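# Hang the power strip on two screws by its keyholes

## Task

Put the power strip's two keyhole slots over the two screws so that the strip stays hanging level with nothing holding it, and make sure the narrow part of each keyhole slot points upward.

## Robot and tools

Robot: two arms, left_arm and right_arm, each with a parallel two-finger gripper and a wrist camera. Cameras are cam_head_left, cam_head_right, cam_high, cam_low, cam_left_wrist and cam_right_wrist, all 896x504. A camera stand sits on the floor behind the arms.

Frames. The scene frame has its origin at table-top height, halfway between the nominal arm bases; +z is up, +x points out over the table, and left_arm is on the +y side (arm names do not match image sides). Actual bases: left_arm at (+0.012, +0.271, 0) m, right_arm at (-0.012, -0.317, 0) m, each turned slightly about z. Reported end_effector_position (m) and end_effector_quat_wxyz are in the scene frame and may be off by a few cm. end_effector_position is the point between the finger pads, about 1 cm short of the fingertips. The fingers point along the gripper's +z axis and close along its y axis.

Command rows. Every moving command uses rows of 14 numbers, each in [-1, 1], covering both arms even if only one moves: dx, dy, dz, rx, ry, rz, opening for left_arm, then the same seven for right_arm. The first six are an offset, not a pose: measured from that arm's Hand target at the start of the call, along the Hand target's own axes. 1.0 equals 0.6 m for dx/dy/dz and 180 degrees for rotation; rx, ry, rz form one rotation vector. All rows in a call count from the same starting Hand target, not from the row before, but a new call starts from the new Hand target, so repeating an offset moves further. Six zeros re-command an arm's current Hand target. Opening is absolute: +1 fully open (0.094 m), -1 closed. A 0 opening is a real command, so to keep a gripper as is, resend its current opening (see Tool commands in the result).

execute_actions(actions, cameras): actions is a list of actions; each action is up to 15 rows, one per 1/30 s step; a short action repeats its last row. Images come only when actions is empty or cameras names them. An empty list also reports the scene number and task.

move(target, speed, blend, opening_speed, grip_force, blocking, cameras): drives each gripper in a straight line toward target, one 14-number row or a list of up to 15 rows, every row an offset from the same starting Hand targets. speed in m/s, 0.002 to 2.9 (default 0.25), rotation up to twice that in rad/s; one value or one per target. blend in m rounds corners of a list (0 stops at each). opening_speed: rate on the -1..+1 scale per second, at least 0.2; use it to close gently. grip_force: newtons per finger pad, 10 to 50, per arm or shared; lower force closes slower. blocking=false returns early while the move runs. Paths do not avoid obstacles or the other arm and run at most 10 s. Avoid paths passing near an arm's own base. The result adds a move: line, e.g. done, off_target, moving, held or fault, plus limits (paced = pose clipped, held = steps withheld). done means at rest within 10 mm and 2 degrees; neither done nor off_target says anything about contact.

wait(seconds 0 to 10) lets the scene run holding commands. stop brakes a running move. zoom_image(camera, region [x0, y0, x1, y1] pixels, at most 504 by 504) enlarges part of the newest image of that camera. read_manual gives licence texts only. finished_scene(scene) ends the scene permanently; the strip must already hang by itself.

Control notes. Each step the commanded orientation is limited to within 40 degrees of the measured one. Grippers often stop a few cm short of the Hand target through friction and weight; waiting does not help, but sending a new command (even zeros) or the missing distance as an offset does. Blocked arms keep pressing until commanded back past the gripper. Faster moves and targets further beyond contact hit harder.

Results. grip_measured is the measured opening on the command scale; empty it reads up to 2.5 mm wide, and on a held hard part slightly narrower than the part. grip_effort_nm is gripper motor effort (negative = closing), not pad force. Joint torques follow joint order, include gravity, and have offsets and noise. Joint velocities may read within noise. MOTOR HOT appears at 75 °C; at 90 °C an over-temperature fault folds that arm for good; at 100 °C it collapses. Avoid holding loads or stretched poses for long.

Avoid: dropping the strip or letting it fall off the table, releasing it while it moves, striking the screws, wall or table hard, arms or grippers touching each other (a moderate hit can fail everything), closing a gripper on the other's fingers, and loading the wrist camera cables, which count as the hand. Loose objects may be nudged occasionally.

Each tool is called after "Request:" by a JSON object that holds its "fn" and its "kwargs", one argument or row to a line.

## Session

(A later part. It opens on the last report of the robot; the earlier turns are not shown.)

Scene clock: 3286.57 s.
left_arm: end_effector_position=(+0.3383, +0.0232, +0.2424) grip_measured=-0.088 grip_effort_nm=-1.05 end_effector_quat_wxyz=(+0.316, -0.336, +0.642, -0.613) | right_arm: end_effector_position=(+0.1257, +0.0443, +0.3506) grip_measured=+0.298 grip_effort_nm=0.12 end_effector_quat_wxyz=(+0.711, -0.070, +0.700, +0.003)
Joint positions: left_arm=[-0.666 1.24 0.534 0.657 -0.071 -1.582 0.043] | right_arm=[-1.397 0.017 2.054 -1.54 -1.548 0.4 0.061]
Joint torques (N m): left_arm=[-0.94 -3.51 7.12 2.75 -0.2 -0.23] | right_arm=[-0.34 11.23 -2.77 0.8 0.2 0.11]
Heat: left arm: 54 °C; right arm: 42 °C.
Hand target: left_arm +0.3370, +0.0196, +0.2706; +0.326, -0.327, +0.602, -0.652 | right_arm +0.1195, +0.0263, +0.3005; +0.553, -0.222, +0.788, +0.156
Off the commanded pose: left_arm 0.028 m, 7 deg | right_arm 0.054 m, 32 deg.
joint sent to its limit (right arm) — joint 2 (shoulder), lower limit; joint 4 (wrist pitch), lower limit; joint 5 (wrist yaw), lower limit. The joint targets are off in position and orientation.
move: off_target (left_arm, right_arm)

Request:
{"fn": "move", "kwargs": {
  "target": [
    [-0.0394,-0.0458,-0.0281,0,0,0,-0.3,0,0,0,0,0,0,0.3],
    [-0.0139,-0.0458,0.0314,0,0,0,-0.3,0,0,0,0,0,0,0.3]
  ],
  "blend": 0.002,
  "speed": 0.06
}}

Request:
{"fn": "move", "kwargs": {
  "target": [0,0.03,-0.0011,0,0,0,-0.3,0,0,0,0,0,0,0.3],
  "speed": 0.02
}}

Request:
{"fn": "move", "kwargs": {
  "target": [0,0.025,-0.001,0,0,0,-0.3,0,0,0,0,0,0,0.3],
  "speed": 0.02,
  "cameras": ["cam_right_wrist"]
}}

Scene clock: 3307.20 s.
left_arm: end_effector_position=(+0.3506, +0.0278, +0.2628) grip_measured=-0.088 grip_effort_nm=-1.05 end_effector_quat_wxyz=(+0.321, -0.335, +0.632, -0.621) | right_arm: end_effector_position=(+0.1257, +0.0443, +0.3506) grip_measured=+0.298 grip_effort_nm=0.12 end_effector_quat_wxyz=(+0.711, -0.070, +0.700, +0.003)
Joint positions: left_arm=[-0.623 1.242 0.595 0.623 -0.035 -1.581 0.043] | right_arm=[-1.397 0.017 2.054 -1.54 -1.548 0.4 0.061]
Joint torques (N m): left_arm=[-0.9 -2.66 12.68 1.94 -0.13 -0.26] | right_arm=[-0.28 11.17 -2.73 0.8 0.19 0.11]
Heat: left arm: 53 °C; right arm: 42 °C.
Hand target: left_arm +0.3563, +0.0173, +0.2990; +0.326, -0.326, +0.602, -0.652 | right_arm +0.1195, +0.0263, +0.3005; +0.553, -0.222, +0.788, +0.156
Off the commanded pose: left_arm 0.038 m, 5 deg | right_arm 0.054 m, 32 deg.
joint sent to its limit (right arm) — joint 2 (shoulder), lower limit; joint 4 (wrist pitch), lower limit; joint 5 (wrist yaw), lower limit. The joint targets are off in position and orientation.
move: off_target (left_arm, right_arm)

Scene clock: 3308.67 s.
left_arm: end_effector_position=(+0.3505, +0.0272, +0.2624) grip_measured=-0.088 grip_effort_nm=-1.05 end_effector_quat_wxyz=(+0.323, -0.334, +0.629, -0.623) | right_arm: end_effector_position=(+0.1257, +0.0443, +0.3506) grip_measured=+0.298 grip_effort_nm=0.12 end_effector_quat_wxyz=(+0.711, -0.070, +0.700, +0.003)
Joint positions: left_arm=[-0.626 1.248 0.589 0.644 -0.039 -1.581 0.043] | right_arm=[-1.397 0.017 2.054 -1.54 -1.548 0.4 0.061]
Joint torques (N m): left_arm=[-0.8 -0.47 9.25 2.57 -0.11 -0.25] | right_arm=[-0.24 11.21 -2.61 0.82 0.22 0.11]
Heat: left arm: 53 °C; right arm: 42 °C.
Hand target: left_arm +0.3564, +0.0166, +0.2809; +0.326, -0.327, +0.602, -0.652 | right_arm +0.1195, +0.0263, +0.3005; +0.553, -0.222, +0.788, +0.156
Off the commanded pose: left_arm 0.022 m, 5 deg | right_arm 0.054 m, 32 deg.
joint sent to its limit (right arm) — joint 2 (shoulder), lower limit; joint 4 (wrist pitch), lower limit; joint 5 (wrist yaw), lower limit. The joint targets are off in position and orientation.
move: off_target (left_arm, right_arm)

Scene clock: 3310.07 s.
left_arm: end_effector_position=(+0.3503, +0.0279, +0.2602) grip_measured=-0.088 grip_effort_nm=-1.05 end_effector_quat_wxyz=(+0.329, -0.331, +0.609, -0.641) | right_arm: end_effector_position=(+0.1257, +0.0443, +0.3506) grip_measured=+0.298 grip_effort_nm=0.12 end_effector_quat_wxyz=(+0.711, -0.070, +0.700, +0.003)
Joint positions: left_arm=[-0.629 1.283 0.541 0.781 -0.048 -1.593 0.043] | right_arm=[-1.397 0.017 2.054 -1.54 -1.548 0.4 0.061]
Joint torques (N m): left_arm=[-0.81 -0.06 9.66 2.03 -0.04 -0.12] | right_arm=[-0.28 11.29 -2.66 0.81 0.21 0.13]
Heat: left arm: 53 °C; right arm: 42 °C.
Hand target: left_arm +0.3564, +0.0160, +0.2659; +0.326, -0.327, +0.602, -0.652 | right_arm +0.1195, +0.0263, +0.3005; +0.553, -0.222, +0.788, +0.156
Off the commanded pose: left_arm 0.015 m, 2 deg | right_arm 0.054 m, 32 deg.
joint sent to its limit (right arm) — joint 2 (shoulder), lower limit; joint 4 (wrist pitch), lower limit; joint 5 (wrist yaw), lower limit. The joint targets are off in position and orientation.
move: off_target (left_arm, right_arm)
Images, in order (width x height): cam_right_wrist 896x504.

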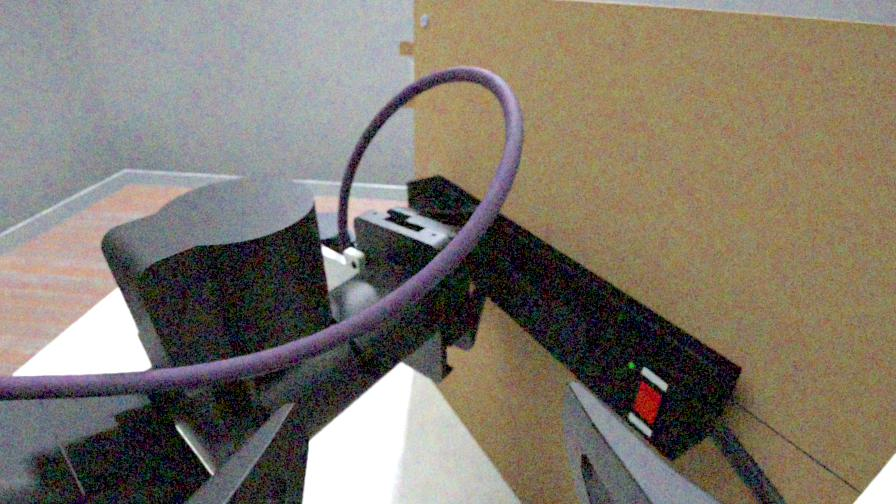

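Request:
{"fn": "move", "kwargs": {
  "target": [
    [-0.0232,-0.0551,-0.0424,0,0,0,-0.3,0,0,0,0,0,0,0.3],
    [-0.002,-0.0535,0.0056,0,0,0,-0.3,0,0,0,0,0,0,0.3]
  ],
  "blend": 0.002,
  "speed": 0.07
}}

Request:
{"fn": "move", "kwargs": {
  "target": [
    [-0.0202,0.0015,-0.0457,0,0,0,-0.3,0,0,0,0,0,0,0.3],
    [0,0.0015,0,0,0,0,-0.3,0,0,0,0,0,0,0.3]
  ],
  "blend": 0.002,
  "speed": 0.07
}}

Request:
{"fn": "move", "kwargs": {
  "target": [
    [-0.0202,0.0015,-0.0457,0,0,0,-0.3,0,0,0,0,0,0,0.3],
    [0,0.0015,0,0,0,0,-0.3,0,0,0,0,0,0,0.3]
  ],
  "blend": 0.002,
  "speed": 0.07
}}

Request:
{"fn": "move", "kwargs": {
  "target": [
    [-0.0202,0.0015,-0.0457,0,0,0,-0.3,0,0,0,0,0,0,0.3],
    [0,0.0015,0,0,0,0,-0.3,0,0,0,0,0,0,0.3]
  ],
  "blend": 0.002,
  "speed": 0.07
}}

Request:
{"fn": "move", "kwargs": {
  "target": [
    [-0.0202,0.0015,-0.0457,0,0,0,-0.3,0,0,0,0,0,0,0.3],
    [0,0.0015,0,0,0,0,-0.3,0,0,0,0,0,0,0.3]
  ],
  "blend": 0.002,
  "speed": 0.07
}}

Request:
{"fn": "move", "kwargs": {
  "target": [
    [-0.0202,0.0015,-0.0457,0,0,0,-0.3,0,0,0,0,0,0,0.3],
    [0,0.0015,0,0,0,0,-0.3,0,0,0,0,0,0,0.3]
  ],
  "blend": 0.002,
  "speed": 0.07
}}

Scene clock: 3333.53 s.
left_arm: end_effector_position=(+0.3526, +0.0284, +0.2677) grip_measured=-0.088 grip_effort_nm=-1.05 end_effector_quat_wxyz=(+0.324, -0.334, +0.624, -0.627) | right_arm: end_effector_position=(+0.1257, +0.0443, +0.3506) grip_measured=+0.298 grip_effort_nm=0.13 end_effector_quat_wxyz=(+0.711, -0.070, +0.700, +0.003)
Joint positions: left_arm=[-0.618 1.248 0.598 0.647 -0.033 -1.585 0.043] | right_arm=[-1.397 0.017 2.054 -1.54 -1.548 0.4 0.061]
Joint torques (N m): left_arm=[-0.94 -2.14 12.74 1.76 -0.11 -0.24] | right_arm=[-0.31 11.43 -2.62 0.8 0.23 0.12]
Heat: left arm: 53 °C; right arm: 42 °C.
Hand target: left_arm +0.3588, +0.0171, +0.2981; +0.326, -0.327, +0.602, -0.652 | right_arm +0.1195, +0.0263, +0.3005; +0.553, -0.222, +0.788, +0.156
Off the commanded pose: left_arm 0.033 m, 4 deg | right_arm 0.054 m, 32 deg.
joint sent to its limit (right arm) — joint 2 (shoulder), lower limit; joint 4 (wrist pitch), lower limit; joint 5 (wrist yaw), lower limit. The joint targets are off in position and orientation.
move: off_target (left_arm, right_arm)

Scene clock: 3334.90 s.
left_arm: end_effector_position=(+0.3533, +0.0296, +0.2634) grip_measured=-0.088 grip_effort_nm=-1.05 end_effector_quat_wxyz=(+0.324, -0.337, +0.629, -0.622) | right_arm: end_effector_position=(+0.1257, +0.0443, +0.3506) grip_measured=+0.298 grip_effort_nm=0.12 end_effector_quat_wxyz=(+0.711, -0.070, +0.700, +0.003)
Joint positions: left_arm=[-0.615 1.25 0.595 0.638 -0.034 -1.583 0.043] | right_arm=[-1.397 0.017 2.054 -1.54 -1.548 0.4 0.061]
Joint torques (N m): left_arm=[-1.05 -2.4 12.68 1.91 -0.1 -0.25] | right_arm=[-0.2 11.25 -2.76 0.81 0.19 0.13]
Heat: left arm: 53 °C; right arm: 42 °C.
Hand target: left_arm +0.3588, +0.0170, +0.2972; +0.326, -0.327, +0.602, -0.652 | right_arm +0.1195, +0.0263, +0.3005; +0.553, -0.222, +0.788, +0.156
Off the commanded pose: left_arm 0.037 m, 5 deg | right_arm 0.054 m, 32 deg.
joint sent to its limit (right arm) — joint 2 (shoulder), lower limit; joint 4 (wrist pitch), lower limit; joint 5 (wrist yaw), lower limit. The joint targets are off in position and orientation.
move: off_target (left_arm, right_arm)

Scene clock: 3336.27 s.
left_arm: end_effector_position=(+0.3535, +0.0294, +0.2598) grip_measured=-0.088 grip_effort_nm=-1.05 end_effector_quat_wxyz=(+0.323, -0.337, +0.632, -0.619) | right_arm: end_effector_position=(+0.1257, +0.0443, +0.3506) grip_measured=+0.298 grip_effort_nm=0.12 end_effector_quat_wxyz=(+0.711, -0.070, +0.700, +0.003)
Joint positions: left_arm=[-0.615 1.254 0.592 0.637 -0.033 -1.581 0.043] | right_arm=[-1.397 0.017 2.054 -1.54 -1.548 0.4 0.061]
Joint torques (N m): left_arm=[-1.07 -2.65 12.78 1.95 -0.08 -0.26] | right_arm=[-0.28 11.26 -2.7 0.8 0.22 0.12]
Heat: left arm: 53 °C; right arm: 42 °C.
Hand target: left_arm +0.3588, +0.0169, +0.2963; +0.326, -0.327, +0.602, -0.652 | right_arm +0.1195, +0.0263, +0.3005; +0.553, -0.222, +0.788, +0.156
Off the commanded pose: left_arm 0.039 m, 5 deg | right_arm 0.054 m, 32 deg.
joint sent to its limit (right arm) — joint 2 (shoulder), lower limit; joint 4 (wrist pitch), lower limit; joint 5 (wrist yaw), lower limit. The joint targets are off in position and orientation.
move: off_target (left_arm, right_arm)

Scene clock: 3337.63 s.
left_arm: end_effector_position=(+0.3538, +0.0290, +0.2585) grip_measured=-0.088 grip_effort_nm=-1.05 end_effector_quat_wxyz=(+0.322, -0.337, +0.633, -0.618) | right_arm: end_effector_position=(+0.1257, +0.0443, +0.3506) grip_measured=+0.298 grip_effort_nm=0.12 end_effector_quat_wxyz=(+0.711, -0.070, +0.700, +0.003)
Joint positions: left_arm=[-0.615 1.257 0.592 0.637 -0.033 -1.581 0.043] | right_arm=[-1.397 0.017 2.054 -1.54 -1.548 0.4 0.061]
Joint torques (N m): left_arm=[-1.13 -2.74 12.55 2 -0.1 -0.27] | right_arm=[-0.13 11.29 -2.66 0.8 0.25 0.12]
Heat: left arm: 53 °C; right arm: 42 °C.
Hand target: left_arm +0.3589, +0.0169, +0.2955; +0.326, -0.327, +0.602, -0.652 | right_arm +0.1195, +0.0263, +0.3005; +0.553, -0.222, +0.788, +0.156
Off the commanded pose: left_arm 0.039 m, 5 deg | right_arm 0.054 m, 32 deg.
joint sent to its limit (right arm) — joint 2 (shoulder), lower limit; joint 4 (wrist pitch), lower limit; joint 5 (wrist yaw), lower limit. The joint targets are off in position and orientation.
move: off_target (left_arm, right_arm)

Scene clock: 3339.00 s.
left_arm: end_effector_position=(+0.3541, +0.0287, +0.2559) grip_measured=-0.088 grip_effort_nm=-1.05 end_effector_quat_wxyz=(+0.322, -0.338, +0.635, -0.616) | right_arm: end_effector_position=(+0.1257, +0.0443, +0.3506) grip_measured=+0.298 grip_effort_nm=0.12 end_effector_quat_wxyz=(+0.711, -0.070, +0.700, +0.003)
Joint positions: left_arm=[-0.615 1.262 0.59 0.636 -0.032 -1.58 0.043] | right_arm=[-1.397 0.017 2.054 -1.54 -1.548 0.4 0.061]
Joint torques (N m): left_arm=[-1.13 -2.89 12.41 2.03 -0.11 -0.29] | right_arm=[-0.24 11.41 -2.73 0.81 0.22 0.13]
Heat: left arm: 53 °C; right arm: 42 °C.
Hand target: left_arm +0.3589, +0.0169, +0.2946; +0.326, -0.327, +0.602, -0.652 | right_arm +0.1195, +0.0263, +0.3005; +0.553, -0.222, +0.788, +0.156
Off the commanded pose: left_arm 0.041 m, 6 deg | right_arm 0.054 m, 32 deg.
joint sent to its limit (right arm) — joint 2 (shoulder), lower limit; joint 4 (wrist pitch), lower limit; joint 5 (wrist yaw), lower limit. The joint targets are off in position and orientation.
move: off_target (left_arm, right_arm)

Scene clock: 3340.53 s.
left_arm: end_effector_position=(+0.3534, +0.0289, +0.2543) grip_measured=-0.088 grip_effort_nm=-1.05 end_effector_quat_wxyz=(+0.322, -0.338, +0.636, -0.614) | right_arm: end_effector_position=(+0.1257, +0.0443, +0.3506) grip_measured=+0.298 grip_effort_nm=0.12 end_effector_quat_wxyz=(+0.711, -0.070, +0.700, +0.003)
Joint positions: left_arm=[-0.616 1.26 0.586 0.636 -0.034 -1.578 0.043] | right_arm=[-1.397 0.017 2.054 -1.54 -1.548 0.4 0.061]
Joint torques (N m): left_arm=[-1.06 -2.74 12.48 2.07 -0.1 -0.29] | right_arm=[-0.21 11.45 -2.67 0.8 0.21 0.11]
Heat: left arm: 53 °C; right arm: 42 °C.
Hand target: left_arm +0.3589, +0.0168, +0.2937; +0.326, -0.327, +0.602, -0.652 | right_arm +0.1195, +0.0263, +0.3005; +0.553, -0.222, +0.788, +0.156
Off the commanded pose: left_arm 0.042 m, 6 deg | right_arm 0.054 m, 32 deg.
joint sent to its limit (right arm) — joint 2 (shoulder), lower limit; joint 4 (wrist pitch), lower limit; joint 5 (wrist yaw), lower limit. The joint targets are off in position and orientation.
move: off_target (left_arm, right_arm)

Request:
{"fn": "move", "kwargs": {
  "target": [
    [-0.0194,0.0015,-0.0461,0,0,0,-0.3,0,0,0,0,0,0,0.3],
    [0.0008,0.0015,-0.0004,0,0,0,-0.3,0,0,0,0,0,0,0.3]
  ],
  "blend": 0.002,
  "speed": 0.07
}}

Request:
{"fn": "move", "kwargs": {
  "target": [
    [-0.0202,0.0015,-0.0457,0,0,0,-0.3,0,0,0,0,0,0,0.3],
    [0,0.0015,0,0,0,0,-0.3,0,0,0,0,0,0,0.3]
  ],
  "blend": 0.002,
  "speed": 0.07
}}

Request:
{"fn": "move", "kwargs": {
  "target": [
    [-0.0202,0.0015,-0.0457,0,0,0,-0.3,0,0,0,0,0,0,0.3],
    [0,0.0015,0,0,0,0,-0.3,0,0,0,0,0,0,0.3]
  ],
  "blend": 0.002,
  "speed": 0.07
}}

Request:
{"fn": "move", "kwargs": {
  "target": [
    [-0.0202,0.0015,-0.0457,0,0,0,-0.3,0,0,0,0,0,0,0.3],
    [0,0.0015,0,0,0,0,-0.3,0,0,0,0,0,0,0.3]
  ],
  "blend": 0.002,
  "speed": 0.07
}}

Request:
{"fn": "move", "kwargs": {
  "target": [
    [-0.0202,0.0015,-0.0457,0,0,0,-0.3,0,0,0,0,0,0,0.3],
    [0,0.0015,0,0,0,0,-0.3,0,0,0,0,0,0,0.3]
  ],
  "blend": 0.002,
  "speed": 0.07
}}

Request:
{"fn": "move", "kwargs": {
  "target": [
    [-0.0202,0.0015,-0.0457,0,0,0,-0.3,0,0,0,0,0,0,0.3],
    [0,0.0015,0,0,0,0,-0.3,0,0,0,0,0,0,0.3]
  ],
  "blend": 0.002,
  "speed": 0.07,
  "cameras": ["cam_right_wrist"]
}}

Scene clock: 3355.10 s.
left_arm: end_effector_position=(+0.3533, +0.0287, +0.2529) grip_measured=-0.088 grip_effort_nm=-1.05 end_effector_quat_wxyz=(+0.322, -0.339, +0.637, -0.613) | right_arm: end_effector_position=(+0.1257, +0.0443, +0.3506) grip_measured=+0.298 grip_effort_nm=0.12 end_effector_quat_wxyz=(+0.711, -0.070, +0.700, +0.003)
Joint positions: left_arm=[-0.618 1.262 0.584 0.636 -0.037 -1.578 0.043] | right_arm=[-1.397 0.017 2.054 -1.54 -1.548 0.4 0.061]
Joint torques (N m): left_arm=[-1.03 -2.81 12.27 2.13 -0.08 -0.3] | right_arm=[-0.25 11.29 -2.67 0.85 0.22 0.15]
Heat: left arm: 52 °C; right arm: 42 °C.
Hand target: left_arm +0.3585, +0.0165, +0.2928; +0.326, -0.327, +0.602, -0.652 | right_arm +0.1195, +0.0263, +0.3005; +0.553, -0.222, +0.788, +0.156
Off the commanded pose: left_arm 0.042 m, 6 deg | right_arm 0.054 m, 32 deg.
joint sent to its limit (right arm) — joint 2 (shoulder), lower limit; joint 4 (wrist pitch), lower limit; joint 5 (wrist yaw), lower limit. The joint targets are off in position and orientation.
move: off_target (left_arm, right_arm)

Scene clock: 3356.47 s.
left_arm: end_effector_position=(+0.3525, +0.0292, +0.2506) grip_measured=-0.088 grip_effort_nm=-1.05 end_effector_quat_wxyz=(+0.321, -0.339, +0.639, -0.612) | right_arm: end_effector_position=(+0.1257, +0.0443, +0.3506) grip_measured=+0.298 grip_effort_nm=0.12 end_effector_quat_wxyz=(+0.711, -0.070, +0.700, +0.003)
Joint positions: left_arm=[-0.618 1.26 0.578 0.636 -0.036 -1.577 0.043] | right_arm=[-1.397 0.017 2.054 -1.54 -1.548 0.4 0.061]
Joint torques (N m): left_arm=[-0.99 -2.66 12.55 2.18 -0.09 -0.32] | right_arm=[-0.16 11.38 -2.65 0.83 0.23 0.11]
Heat: left arm: 52 °C; right arm: 42 °C.
Hand target: left_arm +0.3585, +0.0164, +0.2919; +0.326, -0.327, +0.602, -0.652 | right_arm +0.1195, +0.0263, +0.3005; +0.553, -0.222, +0.788, +0.156
Off the commanded pose: left_arm 0.044 m, 6 deg | right_arm 0.054 m, 32 deg.
joint sent to its limit (right arm) — joint 2 (shoulder), lower limit; joint 4 (wrist pitch), lower limit; joint 5 (wrist yaw), lower limit. The joint targets are off in position and orientation.
move: off_target (left_arm, right_arm)

Scene clock: 3358.03 s.
left_arm: end_effector_position=(+0.3522, +0.0287, +0.2493) grip_measured=-0.088 grip_effort_nm=-1.05 end_effector_quat_wxyz=(+0.320, -0.339, +0.640, -0.611) | right_arm: end_effector_position=(+0.1257, +0.0443, +0.3506) grip_measured=+0.298 grip_effort_nm=0.12 end_effector_quat_wxyz=(+0.711, -0.070, +0.700, +0.003)
Joint positions: left_arm=[-0.62 1.262 0.577 0.636 -0.036 -1.577 0.043] | right_arm=[-1.397 0.017 2.054 -1.54 -1.548 0.4 0.061]
Joint torques (N m): left_arm=[-1.05 -2.7 12.37 2.22 -0.08 -0.32] | right_arm=[-0.35 11.38 -2.71 0.81 0.23 0.11]
Heat: left arm: 53 °C; right arm: 42 °C.
Hand target: left_arm +0.3585, +0.0164, +0.2910; +0.326, -0.327, +0.602, -0.652 | right_arm +0.1195, +0.0263, +0.3005; +0.553, -0.222, +0.788, +0.156
Off the commanded pose: left_arm 0.044 m, 7 deg | right_arm 0.054 m, 32 deg.
joint sent to its limit (right arm) — joint 2 (shoulder), lower limit; joint 4 (wrist pitch), lower limit; joint 5 (wrist yaw), lower limit. The joint targets are off in position and orientation.
move: off_target (left_arm, right_arm)

Scene clock: 3359.40 s.
left_arm: end_effector_position=(+0.3524, +0.0293, +0.2472) grip_measured=-0.088 grip_effort_nm=-1.05 end_effector_quat_wxyz=(+0.320, -0.340, +0.641, -0.609) | right_arm: end_effector_position=(+0.1257, +0.0443, +0.3506) grip_measured=+0.298 grip_effort_nm=0.12 end_effector_quat_wxyz=(+0.711, -0.070, +0.700, +0.003)
Joint positions: left_arm=[-0.618 1.263 0.573 0.636 -0.036 -1.576 0.043] | right_arm=[-1.397 0.017 2.054 -1.54 -1.548 0.4 0.061]
Joint torques (N m): left_arm=[-1.07 -2.81 12.44 2.27 -0.09 -0.32] | right_arm=[-0.23 11.47 -2.76 0.79 0.2 0.09]
Heat: left arm: 53 °C; right arm: 42 °C.
Hand target: left_arm +0.3586, +0.0163, +0.2901; +0.326, -0.327, +0.602, -0.652 | right_arm +0.1195, +0.0263, +0.3005; +0.553, -0.222, +0.788, +0.156
Off the commanded pose: left_arm 0.045 m, 7 deg | right_arm 0.054 m, 32 deg.
joint sent to its limit (right arm) — joint 2 (shoulder), lower limit; joint 4 (wrist pitch), lower limit; joint 5 (wrist yaw), lower limit. The joint targets are off in position and orientation.
move: off_target (left_arm, right_arm)

Scene clock: 3360.73 s.
left_arm: end_effector_position=(+0.3522, +0.0294, +0.2451) grip_measured=-0.088 grip_effort_nm=-1.05 end_effector_quat_wxyz=(+0.319, -0.341, +0.643, -0.607) | right_arm: end_effector_position=(+0.1257, +0.0443, +0.3506) grip_measured=+0.298 grip_effort_nm=0.12 end_effector_quat_wxyz=(+0.711, -0.070, +0.700, +0.003)
Joint positions: left_arm=[-0.618 1.265 0.57 0.636 -0.036 -1.576 0.043] | right_arm=[-1.397 0.017 2.054 -1.54 -1.548 0.4 0.061]
Joint torques (N m): left_arm=[-0.99 -2.81 12.4 2.34 -0.06 -0.33] | right_arm=[-0.2 11.26 -2.7 0.82 0.2 0.12]
Heat: left arm: 53 °C; right arm: 42 °C.
Hand target: left_arm +0.3586, +0.0163, +0.2892; +0.326, -0.327, +0.602, -0.652 | right_arm +0.1195, +0.0263, +0.3005; +0.553, -0.222, +0.788, +0.156
Off the commanded pose: left_arm 0.046 m, 7 deg | right_arm 0.054 m, 32 deg.
joint sent to its limit (right arm) — joint 2 (shoulder), lower limit; joint 4 (wrist pitch), lower limit; joint 5 (wrist yaw), lower limit. The joint targets are off in position and orientation.
move: off_target (left_arm, right_arm)

Scene clock: 3362.07 s.
left_arm: end_effector_position=(+0.3517, +0.0290, +0.2431) grip_measured=-0.088 grip_effort_nm=-1.05 end_effector_quat_wxyz=(+0.318, -0.341, +0.644, -0.606) | right_arm: end_effector_position=(+0.1257, +0.0443, +0.3506) grip_measured=+0.298 grip_effort_nm=0.12 end_effector_quat_wxyz=(+0.711, -0.070, +0.700, +0.003)
Joint positions: left_arm=[-0.62 1.266 0.567 0.637 -0.036 -1.576 0.043] | right_arm=[-1.397 0.017 2.054 -1.54 -1.548 0.4 0.061]
Joint torques (N m): left_arm=[-0.91 -2.8 12.4 2.35 -0.07 -0.32] | right_arm=[-0.27 11.38 -2.56 0.8 0.21 0.11]
Heat: left arm: 53 °C; right arm: 42 °C.
Hand target: left_arm +0.3586, +0.0162, +0.2883; +0.326, -0.327, +0.602, -0.652 | right_arm +0.1195, +0.0263, +0.3005; +0.553, -0.222, +0.788, +0.156
Off the commanded pose: left_arm 0.047 m, 7 deg | right_arm 0.054 m, 32 deg.
joint sent to its limit (right arm) — joint 2 (shoulder), lower limit; joint 4 (wrist pitch), lower limit; joint 5 (wrist yaw), lower limit. The joint targets are off in position and orientation.
move: off_target (left_arm, right_arm)
Images, in order (width x height): cam_right_wrist 896x504.

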